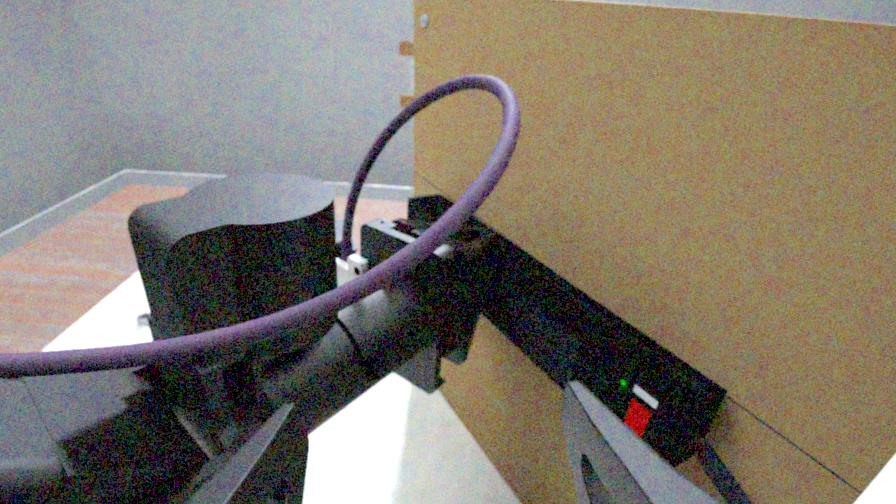

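Request:
{"fn": "move", "kwargs": {
  "target": [
    [-0.0172,-0.0016,-0.047,0,0,0,-0.3,0,0,0,0,0,0,0.3],
    [0.003,-0.0016,-0.0013,0,0,0,-0.3,0,0,0,0,0,0,0.3]
  ],
  "blend": 0.002,
  "speed": 0.07
}}

Request:
{"fn": "move", "kwargs": {
  "target": [
    [-0.0202,-0.0016,-0.0457,0,0,0,-0.3,0,0,0,0,0,0,0.3],
    [0,-0.0016,0,0,0,0,-0.3,0,0,0,0,0,0,0.3]
  ],
  "blend": 0.002,
  "speed": 0.07
}}

Request:
{"fn": "move", "kwargs": {
  "target": [
    [-0.0202,-0.0016,-0.0457,0,0,0,-0.3,0,0,0,0,0,0,0.3],
    [0,-0.0016,0,0,0,0,-0.3,0,0,0,0,0,0,0.3]
  ],
  "blend": 0.002,
  "speed": 0.07
}}

Request:
{"fn": "move", "kwargs": {
  "target": [
    [-0.0202,-0.0016,-0.0457,0,0,0,-0.3,0,0,0,0,0,0,0.3],
    [0,-0.0016,0,0,0,0,-0.3,0,0,0,0,0,0,0.3]
  ],
  "blend": 0.002,
  "speed": 0.07
}}

Request:
{"fn": "move", "kwargs": {
  "target": [
    [-0.0202,-0.0016,-0.0457,0,0,0,-0.3,0,0,0,0,0,0,0.3],
    [0,-0.0016,0,0,0,0,-0.3,0,0,0,0,0,0,0.3]
  ],
  "blend": 0.002,
  "speed": 0.07
}}

Request:
{"fn": "move", "kwargs": {
  "target": [
    [-0.0202,-0.0016,-0.0457,0,0,0,-0.3,0,0,0,0,0,0,0.3],
    [0,-0.0016,0,0,0,0,-0.3,0,0,0,0,0,0,0.3]
  ],
  "blend": 0.002,
  "speed": 0.07
}}

Request:
{"fn": "move", "kwargs": {
  "target": [
    [-0.0202,-0.0016,-0.0457,0,0,0,-0.3,0,0,0,0,0,0,0.3],
    [0,-0.0016,0,0,0,0,-0.3,0,0,0,0,0,0,0.3]
  ],
  "blend": 0.002,
  "speed": 0.07
}}

Request:
{"fn": "move", "kwargs": {
  "target": [
    [-0.0202,-0.0016,-0.0457,0,0,0,-0.3,0,0,0,0,0,0,0.3],
    [0,-0.0016,0,0,0,0,-0.3,0,0,0,0,0,0,0.3]
  ],
  "blend": 0.002,
  "speed": 0.07
}}

Scene clock: 3383.30 s.
left_arm: end_effector_position=(+0.3506, +0.0282, +0.2457) grip_measured=-0.088 grip_effort_nm=-1.05 end_effector_quat_wxyz=(+0.320, -0.340, +0.642, -0.608) | right_arm: end_effector_position=(+0.1257, +0.0443, +0.3506) grip_measured=+0.298 grip_effort_nm=0.12 end_effector_quat_wxyz=(+0.711, -0.070, +0.700, +0.003)
Joint positions: left_arm=[-0.626 1.262 0.569 0.637 -0.044 -1.576 0.043] | right_arm=[-1.397 0.017 2.054 -1.54 -1.548 0.4 0.061]
Joint torques (N m): left_arm=[-1.06 -2.8 12.45 2.31 -0.07 -0.33] | right_arm=[-0.13 11.37 -2.65 0.79 0.19 0.12]
Heat: left arm: 53 °C; right arm: 42 °C.
Hand target: left_arm +0.3569, +0.0152, +0.2893; +0.326, -0.327, +0.602, -0.652 | right_arm +0.1195, +0.0263, +0.3005; +0.553, -0.222, +0.788, +0.156
Off the commanded pose: left_arm 0.046 m, 7 deg | right_arm 0.054 m, 32 deg.
joint sent to its limit (right arm) — joint 2 (shoulder), lower limit; joint 4 (wrist pitch), lower limit; joint 5 (wrist yaw), lower limit. The joint targets are off in position and orientation.
move: off_target (left_arm, right_arm)

Scene clock: 3384.63 s.
left_arm: end_effector_position=(+0.3506, +0.0282, +0.2470) grip_measured=-0.088 grip_effort_nm=-1.05 end_effector_quat_wxyz=(+0.321, -0.339, +0.641, -0.609) | right_arm: end_effector_position=(+0.1257, +0.0443, +0.3506) grip_measured=+0.298 grip_effort_nm=0.13 end_effector_quat_wxyz=(+0.711, -0.070, +0.700, +0.003)
Joint positions: left_arm=[-0.626 1.26 0.57 0.637 -0.044 -1.575 0.043] | right_arm=[-1.397 0.017 2.054 -1.54 -1.548 0.4 0.061]
Joint torques (N m): left_arm=[-1.06 -2.81 12.42 2.24 -0.08 -0.32] | right_arm=[-0.24 11.3 -2.69 0.84 0.21 0.11]
Heat: left arm: 53 °C; right arm: 42 °C.
Hand target: left_arm +0.3569, +0.0153, +0.2902; +0.326, -0.327, +0.602, -0.652 | right_arm +0.1195, +0.0263, +0.3005; +0.553, -0.222, +0.788, +0.156
Off the commanded pose: left_arm 0.046 m, 7 deg | right_arm 0.054 m, 32 deg.
joint sent to its limit (right arm) — joint 2 (shoulder), lower limit; joint 4 (wrist pitch), lower limit; joint 5 (wrist yaw), lower limit. The joint targets are off in position and orientation.
move: off_target (left_arm, right_arm)

Scene clock: 3385.97 s.
left_arm: end_effector_position=(+0.3508, +0.0281, +0.2491) grip_measured=-0.088 grip_effort_nm=-1.05 end_effector_quat_wxyz=(+0.321, -0.339, +0.640, -0.610) | right_arm: end_effector_position=(+0.1257, +0.0443, +0.3506) grip_measured=+0.298 grip_effort_nm=0.12 end_effector_quat_wxyz=(+0.711, -0.070, +0.700, +0.003)
Joint positions: left_arm=[-0.626 1.259 0.573 0.637 -0.044 -1.575 0.043] | right_arm=[-1.397 0.017 2.054 -1.54 -1.548 0.4 0.061]
Joint torques (N m): left_arm=[-1.06 -2.69 12.45 2.21 -0.07 -0.32] | right_arm=[-0.25 11.3 -2.82 0.79 0.19 0.11]
Heat: left arm: 53 °C; right arm: 42 °C.
Hand target: left_arm +0.3569, +0.0154, +0.2912; +0.326, -0.327, +0.602, -0.652 | right_arm +0.1195, +0.0263, +0.3005; +0.553, -0.222, +0.788, +0.156
Off the commanded pose: left_arm 0.044 m, 7 deg | right_arm 0.054 m, 32 deg.
joint sent to its limit (right arm) — joint 2 (shoulder), lower limit; joint 4 (wrist pitch), lower limit; joint 5 (wrist yaw), lower limit. The joint targets are off in position and orientation.
move: off_target (left_arm, right_arm)

Scene clock: 3387.33 s.
left_arm: end_effector_position=(+0.3509, +0.0280, +0.2512) grip_measured=-0.088 grip_effort_nm=-1.05 end_effector_quat_wxyz=(+0.322, -0.338, +0.639, -0.612) | right_arm: end_effector_position=(+0.1257, +0.0443, +0.3506) grip_measured=+0.298 grip_effort_nm=0.13 end_effector_quat_wxyz=(+0.711, -0.070, +0.700, +0.003)
Joint positions: left_arm=[-0.626 1.257 0.577 0.637 -0.043 -1.574 0.043] | right_arm=[-1.397 0.017 2.054 -1.54 -1.548 0.4 0.061]
Joint torques (N m): left_arm=[-0.99 -2.63 12.6 2.15 -0.06 -0.33] | right_arm=[-0.17 11.41 -2.65 0.81 0.22 0.12]
Heat: left arm: 53 °C; right arm: 42 °C.
Hand target: left_arm +0.3568, +0.0154, +0.2922; +0.326, -0.327, +0.602, -0.652 | right_arm +0.1195, +0.0263, +0.3005; +0.553, -0.222, +0.788, +0.156
Off the commanded pose: left_arm 0.043 m, 6 deg | right_arm 0.054 m, 32 deg.
joint sent to its limit (right arm) — joint 2 (shoulder), lower limit; joint 4 (wrist pitch), lower limit; joint 5 (wrist yaw), lower limit. The joint targets are off in position and orientation.
move: off_target (left_arm, right_arm)

Scene clock: 3388.70 s.
left_arm: end_effector_position=(+0.3510, +0.0279, +0.2533) grip_measured=-0.088 grip_effort_nm=-1.05 end_effector_quat_wxyz=(+0.323, -0.337, +0.637, -0.613) | right_arm: end_effector_position=(+0.1257, +0.0443, +0.3506) grip_measured=+0.298 grip_effort_nm=0.13 end_effector_quat_wxyz=(+0.711, -0.070, +0.700, +0.003)
Joint positions: left_arm=[-0.626 1.256 0.58 0.637 -0.044 -1.574 0.043] | right_arm=[-1.397 0.017 2.054 -1.54 -1.548 0.4 0.061]
Joint torques (N m): left_arm=[-0.98 -2.67 12.6 2.1 -0.07 -0.32] | right_arm=[-0.21 11.3 -2.56 0.81 0.23 0.1]
Heat: left arm: 53 °C; right arm: 42 °C.
Hand target: left_arm +0.3568, +0.0155, +0.2931; +0.326, -0.327, +0.602, -0.652 | right_arm +0.1195, +0.0263, +0.3005; +0.553, -0.222, +0.788, +0.156
Off the commanded pose: left_arm 0.042 m, 6 deg | right_arm 0.054 m, 32 deg.
joint sent to its limit (right arm) — joint 2 (shoulder), lower limit; joint 4 (wrist pitch), lower limit; joint 5 (wrist yaw), lower limit. The joint targets are off in position and orientation.
move: off_target (left_arm, right_arm)

Scene clock: 3390.07 s.
left_arm: end_effector_position=(+0.3511, +0.0278, +0.2553) grip_measured=-0.088 grip_effort_nm=-1.05 end_effector_quat_wxyz=(+0.324, -0.336, +0.636, -0.615) | right_arm: end_effector_position=(+0.1257, +0.0443, +0.3506) grip_measured=+0.298 grip_effort_nm=0.12 end_effector_quat_wxyz=(+0.711, -0.070, +0.700, +0.003)
Joint positions: left_arm=[-0.626 1.254 0.583 0.637 -0.043 -1.574 0.043] | right_arm=[-1.397 0.017 2.054 -1.54 -1.548 0.4 0.061]
Joint torques (N m): left_arm=[-1.02 -2.65 12.56 2.05 -0.09 -0.33] | right_arm=[-0.2 11.45 -2.74 0.81 0.19 0.1]
Heat: left arm: 53 °C; right arm: 42 °C.
Hand target: left_arm +0.3568, +0.0155, +0.2941; +0.326, -0.327, +0.602, -0.652 | right_arm +0.1195, +0.0263, +0.3005; +0.553, -0.222, +0.788, +0.156
Off the commanded pose: left_arm 0.041 m, 6 deg | right_arm 0.054 m, 32 deg.
joint sent to its limit (right arm) — joint 2 (shoulder), lower limit; joint 4 (wrist pitch), lower limit; joint 5 (wrist yaw), lower limit. The joint targets are off in position and orientation.
move: off_target (left_arm, right_arm)

Scene clock: 3391.43 s.
left_arm: end_effector_position=(+0.3515, +0.0283, +0.2566) grip_measured=-0.088 grip_effort_nm=-1.05 end_effector_quat_wxyz=(+0.325, -0.336, +0.635, -0.615) | right_arm: end_effector_position=(+0.1257, +0.0443, +0.3506) grip_measured=+0.298 grip_effort_nm=0.12 end_effector_quat_wxyz=(+0.711, -0.070, +0.700, +0.003)
Joint positions: left_arm=[-0.624 1.253 0.584 0.636 -0.043 -1.574 0.043] | right_arm=[-1.397 0.017 2.054 -1.54 -1.548 0.4 0.061]
Joint torques (N m): left_arm=[-1.02 -2.7 12.74 2 -0.08 -0.35] | right_arm=[-0.2 11.29 -2.65 0.81 0.25 0.14]
Heat: left arm: 53 °C; right arm: 42 °C.
Hand target: left_arm +0.3567, +0.0156, +0.2950; +0.326, -0.327, +0.602, -0.652 | right_arm +0.1195, +0.0263, +0.3005; +0.553, -0.222, +0.788, +0.156
Off the commanded pose: left_arm 0.041 m, 6 deg | right_arm 0.054 m, 32 deg.
joint sent to its limit (right arm) — joint 2 (shoulder), lower limit; joint 4 (wrist pitch), lower limit; joint 5 (wrist yaw), lower limit. The joint targets are off in position and orientation.
move: off_target (left_arm, right_arm)

Scene clock: 3392.80 s.
left_arm: end_effector_position=(+0.3516, +0.0283, +0.2586) grip_measured=-0.088 grip_effort_nm=-1.05 end_effector_quat_wxyz=(+0.325, -0.335, +0.634, -0.617) | right_arm: end_effector_position=(+0.1257, +0.0443, +0.3506) grip_measured=+0.298 grip_effort_nm=0.13 end_effector_quat_wxyz=(+0.711, -0.070, +0.700, +0.003)
Joint positions: left_arm=[-0.624 1.251 0.587 0.636 -0.043 -1.573 0.043] | right_arm=[-1.397 0.017 2.054 -1.54 -1.548 0.4 0.061]
Joint torques (N m): left_arm=[-1.01 -2.65 12.66 1.97 -0.09 -0.35] | right_arm=[-0.24 11.44 -2.67 0.81 0.2 0.11]
Heat: left arm: 53 °C; right arm: 42 °C.
Hand target: left_arm +0.3567, +0.0157, +0.2959; +0.326, -0.327, +0.602, -0.652 | right_arm +0.1195, +0.0263, +0.3005; +0.553, -0.222, +0.788, +0.156
Off the commanded pose: left_arm 0.040 m, 6 deg | right_arm 0.054 m, 32 deg.
joint sent to its limit (right arm) — joint 2 (shoulder), lower limit; joint 4 (wrist pitch), lower limit; joint 5 (wrist yaw), lower limit. The joint targets are off in position and orientation.
move: off_target (left_arm, right_arm)

Request:
{"fn": "move", "kwargs": {
  "target": [
    [-0.0255,0.0012,-0.0434,0,0,0,-0.3,0,0,0,0,0,0,0.3],
    [-0.0053,0.0012,0.0023,0,0,0,-0.3,0,0,0,0,0,0,0.3]
  ],
  "blend": 0.002,
  "speed": 0.07
}}

Request:
{"fn": "move", "kwargs": {
  "target": [
    [-0.0202,0.0013,-0.0457,0,0,0,-0.3,0,0,0,0,0,0,0.3],
    [0,0.0013,0,0,0,0,-0.3,0,0,0,0,0,0,0.3]
  ],
  "blend": 0.002,
  "speed": 0.07
}}

Request:
{"fn": "move", "kwargs": {
  "target": [
    [-0.0202,0.0013,-0.0457,0,0,0,-0.3,0,0,0,0,0,0,0.3],
    [0,0.0013,0,0,0,0,-0.3,0,0,0,0,0,0,0.3]
  ],
  "blend": 0.002,
  "speed": 0.07
}}

Request:
{"fn": "move", "kwargs": {
  "target": [
    [-0.0202,0.0013,-0.0457,0,0,0,-0.3,0,0,0,0,0,0,0.3],
    [0,0.0013,0,0,0,0,-0.3,0,0,0,0,0,0,0.3]
  ],
  "blend": 0.002,
  "speed": 0.07
}}

Request:
{"fn": "move", "kwargs": {
  "target": [
    [-0.0202,0.0013,-0.0457,0,0,0,-0.3,0,0,0,0,0,0,0.3],
    [0,0.0013,0,0,0,0,-0.3,0,0,0,0,0,0,0.3]
  ],
  "blend": 0.002,
  "speed": 0.07
}}

Request:
{"fn": "move", "kwargs": {
  "target": [
    [-0.0202,0.0013,-0.0457,0,0,0,-0.3,0,0,0,0,0,0,0.3],
    [0,0.0013,0,0,0,0,-0.3,0,0,0,0,0,0,0.3]
  ],
  "blend": 0.002,
  "speed": 0.07
}}

Request:
{"fn": "move", "kwargs": {
  "target": [
    [-0.0202,0.0013,-0.0457,0,0,0,-0.3,0,0,0,0,0,0,0.3],
    [0,0.0013,0,0,0,0,-0.3,0,0,0,0,0,0,0.3]
  ],
  "blend": 0.002,
  "speed": 0.07
}}

Request:
{"fn": "move", "kwargs": {
  "target": [
    [-0.0202,0.0013,-0.0457,0,0,0,-0.3,0,0,0,0,0,0,0.3],
    [0,0.0013,0,0,0,0,-0.3,0,0,0,0,0,0,0.3]
  ],
  "blend": 0.002,
  "speed": 0.07
}}

Scene clock: 3409.53 s.
left_arm: end_effector_position=(+0.3567, +0.0279, +0.2559) grip_measured=-0.088 grip_effort_nm=-1.05 end_effector_quat_wxyz=(+0.323, -0.336, +0.637, -0.614) | right_arm: end_effector_position=(+0.1257, +0.0443, +0.3506) grip_measured=+0.298 grip_effort_nm=0.13 end_effector_quat_wxyz=(+0.711, -0.070, +0.700, +0.003)
Joint positions: left_arm=[-0.61 1.273 0.6 0.636 -0.027 -1.573 0.043] | right_arm=[-1.397 0.017 2.054 -1.54 -1.548 0.4 0.061]
Joint torques (N m): left_arm=[-1.22 -3.69 11.96 2.02 -0.12 -0.36] | right_arm=[-0.25 11.38 -2.74 0.81 0.22 0.11]
Heat: left arm: 55 °C; right arm: 42 °C.
Hand target: left_arm +0.3597, +0.0174, +0.2952; +0.326, -0.327, +0.602, -0.652 | right_arm +0.1195, +0.0263, +0.3005; +0.553, -0.222, +0.788, +0.156
Off the commanded pose: left_arm 0.041 m, 6 deg | right_arm 0.054 m, 32 deg.
joint sent to its limit (right arm) — joint 2 (shoulder), lower limit; joint 4 (wrist pitch), lower limit; joint 5 (wrist yaw), lower limit. The joint targets are off in position and orientation.
move: off_target (left_arm, right_arm)

Scene clock: 3411.03 s.
left_arm: end_effector_position=(+0.3566, +0.0278, +0.2547) grip_measured=-0.088 grip_effort_nm=-1.05 end_effector_quat_wxyz=(+0.323, -0.337, +0.638, -0.613) | right_arm: end_effector_position=(+0.1257, +0.0443, +0.3506) grip_measured=+0.298 grip_effort_nm=0.13 end_effector_quat_wxyz=(+0.711, -0.070, +0.700, +0.003)
Joint positions: left_arm=[-0.612 1.273 0.6 0.631 -0.029 -1.573 0.043] | right_arm=[-1.397 0.017 2.054 -1.54 -1.548 0.4 0.061]
Joint torques (N m): left_arm=[-1.05 -3.71 11.66 2.12 -0.08 -0.37] | right_arm=[-0.18 11.41 -2.59 0.82 0.21 0.12]
Heat: left arm: 55 °C; right arm: 42 °C.
Hand target: left_arm +0.3597, +0.0174, +0.2944; +0.326, -0.327, +0.602, -0.652 | right_arm +0.1195, +0.0263, +0.3005; +0.553, -0.222, +0.788, +0.156
Off the commanded pose: left_arm 0.041 m, 6 deg | right_arm 0.054 m, 32 deg.
joint sent to its limit (right arm) — joint 2 (shoulder), lower limit; joint 4 (wrist pitch), lower limit; joint 5 (wrist yaw), lower limit. The joint targets are off in position and orientation.
move: off_target (left_arm, right_arm)

Scene clock: 3412.47 s.
left_arm: end_effector_position=(+0.3547, +0.0298, +0.2523) grip_measured=-0.088 grip_effort_nm=-1.05 end_effector_quat_wxyz=(+0.324, -0.339, +0.639, -0.610) | right_arm: end_effector_position=(+0.1257, +0.0443, +0.3506) grip_measured=+0.298 grip_effort_nm=0.12 end_effector_quat_wxyz=(+0.711, -0.070, +0.700, +0.003)
Joint positions: left_arm=[-0.613 1.263 0.587 0.631 -0.036 -1.573 0.043] | right_arm=[-1.397 0.017 2.054 -1.54 -1.548 0.4 0.061]
Joint torques (N m): left_arm=[-0.94 -2.89 12.4 2.15 -0.01 -0.35] | right_arm=[-0.2 11.47 -2.67 0.78 0.24 0.11]
Heat: left arm: 55 °C; right arm: 42 °C.
Hand target: left_arm +0.3597, +0.0173, +0.2937; +0.326, -0.327, +0.602, -0.652 | right_arm +0.1195, +0.0263, +0.3005; +0.553, -0.222, +0.788, +0.156
Off the commanded pose: left_arm 0.043 m, 7 deg | right_arm 0.054 m, 32 deg.
joint sent to its limit (right arm) — joint 2 (shoulder), lower limit; joint 4 (wrist pitch), lower limit; joint 5 (wrist yaw), lower limit. The joint targets are off in position and orientation.
move: off_target (left_arm, right_arm)

Scene clock: 3413.83 s.
left_arm: end_effector_position=(+0.3547, +0.0301, +0.2516) grip_measured=-0.088 grip_effort_nm=-1.05 end_effector_quat_wxyz=(+0.324, -0.339, +0.639, -0.610) | right_arm: end_effector_position=(+0.1257, +0.0443, +0.3506) grip_measured=+0.298 grip_effort_nm=0.12 end_effector_quat_wxyz=(+0.711, -0.070, +0.700, +0.003)
Joint positions: left_arm=[-0.613 1.263 0.586 0.631 -0.037 -1.573 0.043] | right_arm=[-1.397 0.017 2.054 -1.54 -1.548 0.4 0.061]
Joint torques (N m): left_arm=[-1.01 -2.91 12.29 2.19 -0.01 -0.35] | right_arm=[-0.27 11.32 -2.67 0.8 0.2 0.11]
Heat: left arm: 55 °C; right arm: 42 °C.
Hand target: left_arm +0.3598, +0.0173, +0.2929; +0.326, -0.327, +0.602, -0.652 | right_arm +0.1195, +0.0263, +0.3005; +0.553, -0.222, +0.788, +0.156
Off the commanded pose: left_arm 0.044 m, 7 deg | right_arm 0.054 m, 32 deg.
joint sent to its limit (right arm) — joint 2 (shoulder), lower limit; joint 4 (wrist pitch), lower limit; joint 5 (wrist yaw), lower limit. The joint targets are off in position and orientation.
move: off_target (left_arm, right_arm)

Scene clock: 3415.30 s.
left_arm: end_effector_position=(+0.3553, +0.0300, +0.2511) grip_measured=-0.088 grip_effort_nm=-1.05 end_effector_quat_wxyz=(+0.324, -0.340, +0.639, -0.609) | right_arm: end_effector_position=(+0.1257, +0.0443, +0.3506) grip_measured=+0.298 grip_effort_nm=0.12 end_effector_quat_wxyz=(+0.711, -0.070, +0.700, +0.003)
Joint positions: left_arm=[-0.613 1.266 0.587 0.631 -0.039 -1.573 0.043] | right_arm=[-1.397 0.017 2.054 -1.54 -1.548 0.4 0.061]
Joint torques (N m): left_arm=[-0.88 -2.92 12.1 2.22 0.03 -0.36] | right_arm=[-0.25 11.38 -2.7 0.81 0.24 0.14]
Heat: left arm: 55 °C; right arm: 42 °C.
Hand target: left_arm +0.3598, +0.0172, +0.2921; +0.326, -0.327, +0.602, -0.652 | right_arm +0.1195, +0.0263, +0.3005; +0.553, -0.222, +0.788, +0.156
Off the commanded pose: left_arm 0.043 m, 7 deg | right_arm 0.054 m, 32 deg.
joint sent to its limit (right arm) — joint 2 (shoulder), lower limit; joint 4 (wrist pitch), lower limit; joint 5 (wrist yaw), lower limit. The joint targets are off in position and orientation.
move: off_target (left_arm, right_arm)

Scene clock: 3416.90 s.
left_arm: end_effector_position=(+0.3539, +0.0299, +0.2494) grip_measured=-0.088 grip_effort_nm=-1.05 end_effector_quat_wxyz=(+0.323, -0.339, +0.641, -0.608) | right_arm: end_effector_position=(+0.1257, +0.0443, +0.3506) grip_measured=+0.298 grip_effort_nm=0.12 end_effector_quat_wxyz=(+0.711, -0.070, +0.700, +0.003)
Joint positions: left_arm=[-0.615 1.263 0.581 0.631 -0.037 -1.572 0.043] | right_arm=[-1.397 0.017 2.054 -1.54 -1.548 0.4 0.061]
Joint torques (N m): left_arm=[-0.88 -2.88 12.3 2.26 0 -0.37] | right_arm=[-0.2 11.34 -2.73 0.81 0.23 0.11]
Heat: left arm: 55 °C; right arm: 42 °C.
Hand target: left_arm +0.3598, +0.0172, +0.2913; +0.326, -0.327, +0.602, -0.652 | right_arm +0.1195, +0.0263, +0.3005; +0.553, -0.222, +0.788, +0.156
Off the commanded pose: left_arm 0.044 m, 7 deg | right_arm 0.054 m, 32 deg.
joint sent to its limit (right arm) — joint 2 (shoulder), lower limit; joint 4 (wrist pitch), lower limit; joint 5 (wrist yaw), lower limit. The joint targets are off in position and orientation.
move: off_target (left_arm, right_arm)

Scene clock: 3418.30 s.
left_arm: end_effector_position=(+0.3537, +0.0300, +0.2473) grip_measured=-0.088 grip_effort_nm=-1.05 end_effector_quat_wxyz=(+0.322, -0.340, +0.642, -0.607) | right_arm: end_effector_position=(+0.1257, +0.0443, +0.3506) grip_measured=+0.298 grip_effort_nm=0.12 end_effector_quat_wxyz=(+0.711, -0.070, +0.700, +0.003)
Joint positions: left_arm=[-0.615 1.265 0.578 0.631 -0.036 -1.572 0.043] | right_arm=[-1.397 0.017 2.054 -1.54 -1.548 0.4 0.061]
Joint torques (N m): left_arm=[-0.84 -2.82 12.37 2.32 0.01 -0.37] | right_arm=[-0.25 11.28 -2.62 0.83 0.22 0.11]
Heat: left arm: 55 °C; right arm: 42 °C.
Hand target: left_arm +0.3598, +0.0171, +0.2905; +0.326, -0.327, +0.602, -0.652 | right_arm +0.1195, +0.0263, +0.3005; +0.553, -0.222, +0.788, +0.156
Off the commanded pose: left_arm 0.045 m, 7 deg | right_arm 0.054 m, 32 deg.
joint sent to its limit (right arm) — joint 2 (shoulder), lower limit; joint 4 (wrist pitch), lower limit; joint 5 (wrist yaw), lower limit. The joint targets are off in position and orientation.
move: off_target (left_arm, right_arm)

Scene clock: 3419.70 s.
left_arm: end_effector_position=(+0.3533, +0.0301, +0.2460) grip_measured=-0.088 grip_effort_nm=-1.05 end_effector_quat_wxyz=(+0.321, -0.340, +0.643, -0.606) | right_arm: end_effector_position=(+0.1257, +0.0443, +0.3506) grip_measured=+0.298 grip_effort_nm=0.12 end_effector_quat_wxyz=(+0.711, -0.070, +0.700, +0.003)
Joint positions: left_arm=[-0.615 1.265 0.575 0.631 -0.036 -1.572 0.043] | right_arm=[-1.397 0.017 2.054 -1.54 -1.548 0.4 0.061]
Joint torques (N m): left_arm=[-0.84 -2.77 12.3 2.33 0 -0.38] | right_arm=[-0.05 11.32 -2.7 0.79 0.19 0.11]
Heat: left arm: 55 °C; right arm: 42 °C.
Hand target: left_arm +0.3599, +0.0171, +0.2898; +0.326, -0.327, +0.602, -0.652 | right_arm +0.1195, +0.0263, +0.3005; +0.553, -0.222, +0.788, +0.156
Off the commanded pose: left_arm 0.046 m, 7 deg | right_arm 0.054 m, 32 deg.
joint sent to its limit (right arm) — joint 2 (shoulder), lower limit; joint 4 (wrist pitch), lower limit; joint 5 (wrist yaw), lower limit. The joint targets are off in position and orientation.
move: off_target (left_arm, right_arm)

Request:
{"fn": "move", "kwargs": {
  "target": [
    [-0.0202,-0.0095,-0.0457,0,0,0,-0.3,0,0,0,0,0,0,0.3],
    [0,-0.0095,0,0,0,0,-0.3,0,0,0,0,0,0,0.3]
  ],
  "blend": 0.002,
  "speed": 0.07,
  "cameras": ["cam_right_wrist"]
}}

Scene clock: 3426.43 s.
left_arm: end_effector_position=(+0.3564, +0.0277, +0.2560) grip_measured=-0.088 grip_effort_nm=-1.05 end_effector_quat_wxyz=(+0.323, -0.336, +0.638, -0.613) | right_arm: end_effector_position=(+0.1257, +0.0443, +0.3506) grip_measured=+0.298 grip_effort_nm=0.13 end_effector_quat_wxyz=(+0.711, -0.070, +0.700, +0.003)
Joint positions: left_arm=[-0.612 1.271 0.601 0.631 -0.028 -1.572 0.043] | right_arm=[-1.397 0.017 2.054 -1.54 -1.548 0.4 0.061]
Joint torques (N m): left_arm=[-1.09 -3.71 11.85 2.07 -0.08 -0.38] | right_arm=[-0.06 11.26 -2.82 0.81 0.22 0.11]
Heat: left arm: 55 °C; right arm: 42 °C.
Hand target: left_arm +0.3597, +0.0174, +0.2955; +0.326, -0.327, +0.602, -0.652 | right_arm +0.1195, +0.0263, +0.3005; +0.553, -0.222, +0.788, +0.156
Off the commanded pose: left_arm 0.041 m, 6 deg | right_arm 0.054 m, 32 deg.
joint sent to its limit (right arm) — joint 2 (shoulder), lower limit; joint 4 (wrist pitch), lower limit; joint 5 (wrist yaw), lower limit. The joint targets are off in position and orientation.
move: off_target (left_arm, right_arm)
Images, in order (width x height): cam_right_wrist 896x504.

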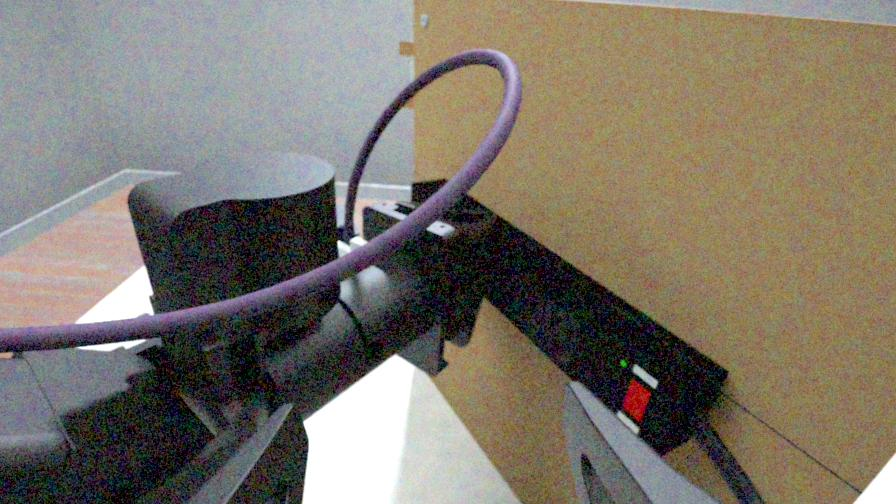

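Request:
{"fn": "move", "kwargs": {
  "target": [0.004,0.0003,0.0092,0,0,0,-0.3,0,0,0,0,0,0,0.3],
  "speed": 0.03
}}

Request:
{"fn": "move", "kwargs": {
  "target": [0,0.03,-0.0011,0,0,0,-0.3,0,0,0,0,0,0,0.3],
  "speed": 0.02,
  "cameras": ["cam_right_wrist"]
}}

Scene clock: 3434.17 s.
left_arm: end_effector_position=(+0.3573, +0.0273, +0.2556) grip_measured=-0.088 grip_effort_nm=-1.05 end_effector_quat_wxyz=(+0.325, -0.338, +0.637, -0.612) | right_arm: end_effector_position=(+0.1257, +0.0443, +0.3506) grip_measured=+0.298 grip_effort_nm=0.12 end_effector_quat_wxyz=(+0.711, -0.070, +0.700, +0.003)
Joint positions: left_arm=[-0.616 1.276 0.604 0.631 -0.04 -1.572 0.043] | right_arm=[-1.397 0.017 2.054 -1.54 -1.548 0.4 0.061]
Joint torques (N m): left_arm=[-1.28 -2.63 12.85 2.13 -0.04 -0.36] | right_arm=[-0.28 11.33 -2.8 0.82 0.19 0.11]
Heat: left arm: 55 °C; right arm: 42 °C.
Hand target: left_arm +0.3628, +0.0123, +0.2957; +0.326, -0.327, +0.602, -0.652 | right_arm +0.1195, +0.0263, +0.3005; +0.553, -0.222, +0.788, +0.156
Off the commanded pose: left_arm 0.043 m, 6 deg | right_arm 0.054 m, 32 deg.
joint sent to its limit (right arm) — joint 2 (shoulder), lower limit; joint 4 (wrist pitch), lower limit; joint 5 (wrist yaw), lower limit. The joint targets are off in position and orientation.
move: off_target (left_arm, right_arm)

Scene clock: 3435.60 s.
left_arm: end_effector_position=(+0.3610, +0.0269, +0.2523) grip_measured=-0.088 grip_effort_nm=-1.05 end_effector_quat_wxyz=(+0.331, -0.342, +0.632, -0.611) | right_arm: end_effector_position=(+0.1257, +0.0443, +0.3506) grip_measured=+0.298 grip_effort_nm=0.12 end_effector_quat_wxyz=(+0.711, -0.070, +0.700, +0.003)
Joint positions: left_arm=[-0.621 1.302 0.6 0.669 -0.062 -1.573 0.043] | right_arm=[-1.397 0.017 2.054 -1.54 -1.548 0.4 0.061]
Joint torques (N m): left_arm=[-1.13 -1.55 9.54 2.63 0.14 -0.37] | right_arm=[-0.2 11.44 -2.69 0.79 0.21 0.14]
Heat: left arm: 55 °C; right arm: 42 °C.
Hand target: left_arm +0.3629, +0.0116, +0.2777; +0.326, -0.327, +0.602, -0.652 | right_arm +0.1195, +0.0263, +0.3005; +0.553, -0.222, +0.788, +0.156
Off the commanded pose: left_arm 0.030 m, 6 deg | right_arm 0.054 m, 32 deg.
joint sent to its limit (right arm) — joint 2 (shoulder), lower limit; joint 4 (wrist pitch), lower limit; joint 5 (wrist yaw), lower limit. The joint targets are off in position and orientation.
move: off_target (left_arm, right_arm)
Images, in order (width x height): cam_right_wrist 896x504.

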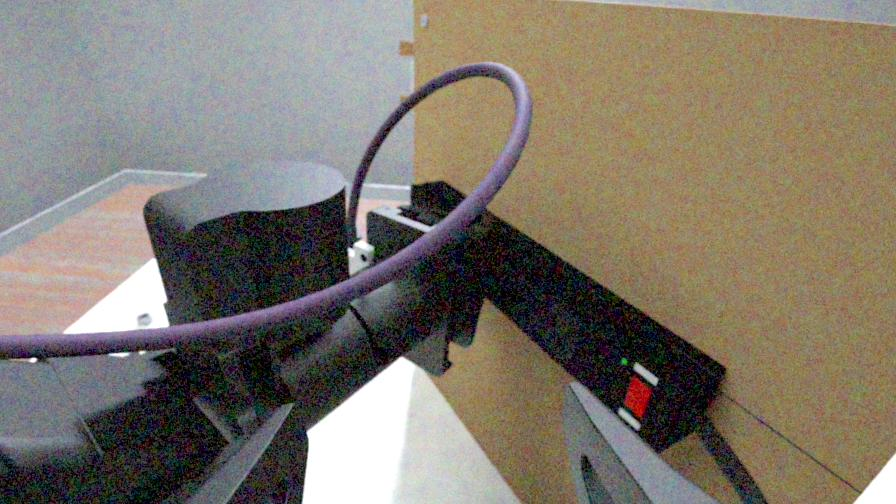

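Request:
{"fn": "move", "kwargs": {
  "target": [0,0.025,-0.001,0,0,0,-0.3,0,0,0,0,0,0,0.3],
  "speed": 0.02,
  "cameras": ["cam_right_wrist"]
}}

Scene clock: 3441.73 s.
left_arm: end_effector_position=(+0.3618, +0.0269, +0.2510) grip_measured=-0.088 grip_effort_nm=-1.05 end_effector_quat_wxyz=(+0.337, -0.340, +0.615, -0.627) | right_arm: end_effector_position=(+0.1257, +0.0443, +0.3506) grip_measured=+0.298 grip_effort_nm=0.12 end_effector_quat_wxyz=(+0.711, -0.070, +0.700, +0.003)
Joint positions: left_arm=[-0.623 1.335 0.566 0.782 -0.067 -1.582 0.043] | right_arm=[-1.397 0.017 2.054 -1.54 -1.548 0.4 0.061]
Joint torques (N m): left_arm=[-1.24 -0.92 8.94 2.24 0.19 -0.23] | right_arm=[-0.27 11.38 -2.61 0.8 0.22 0.11]
Heat: left arm: 54 °C; right arm: 42 °C.
Hand target: left_arm +0.3628, +0.0109, +0.2627; +0.326, -0.327, +0.602, -0.652 | right_arm +0.1195, +0.0263, +0.3005; +0.553, -0.222, +0.788, +0.156
Off the commanded pose: left_arm 0.020 m, 4 deg | right_arm 0.054 m, 32 deg.
joint sent to its limit (right arm) — joint 2 (shoulder), lower limit; joint 4 (wrist pitch), lower limit; joint 5 (wrist yaw), lower limit. The joint targets are off in position and orientation.
move: off_target (left_arm, right_arm)
Images, in order (width x height): cam_right_wrist 896x504.

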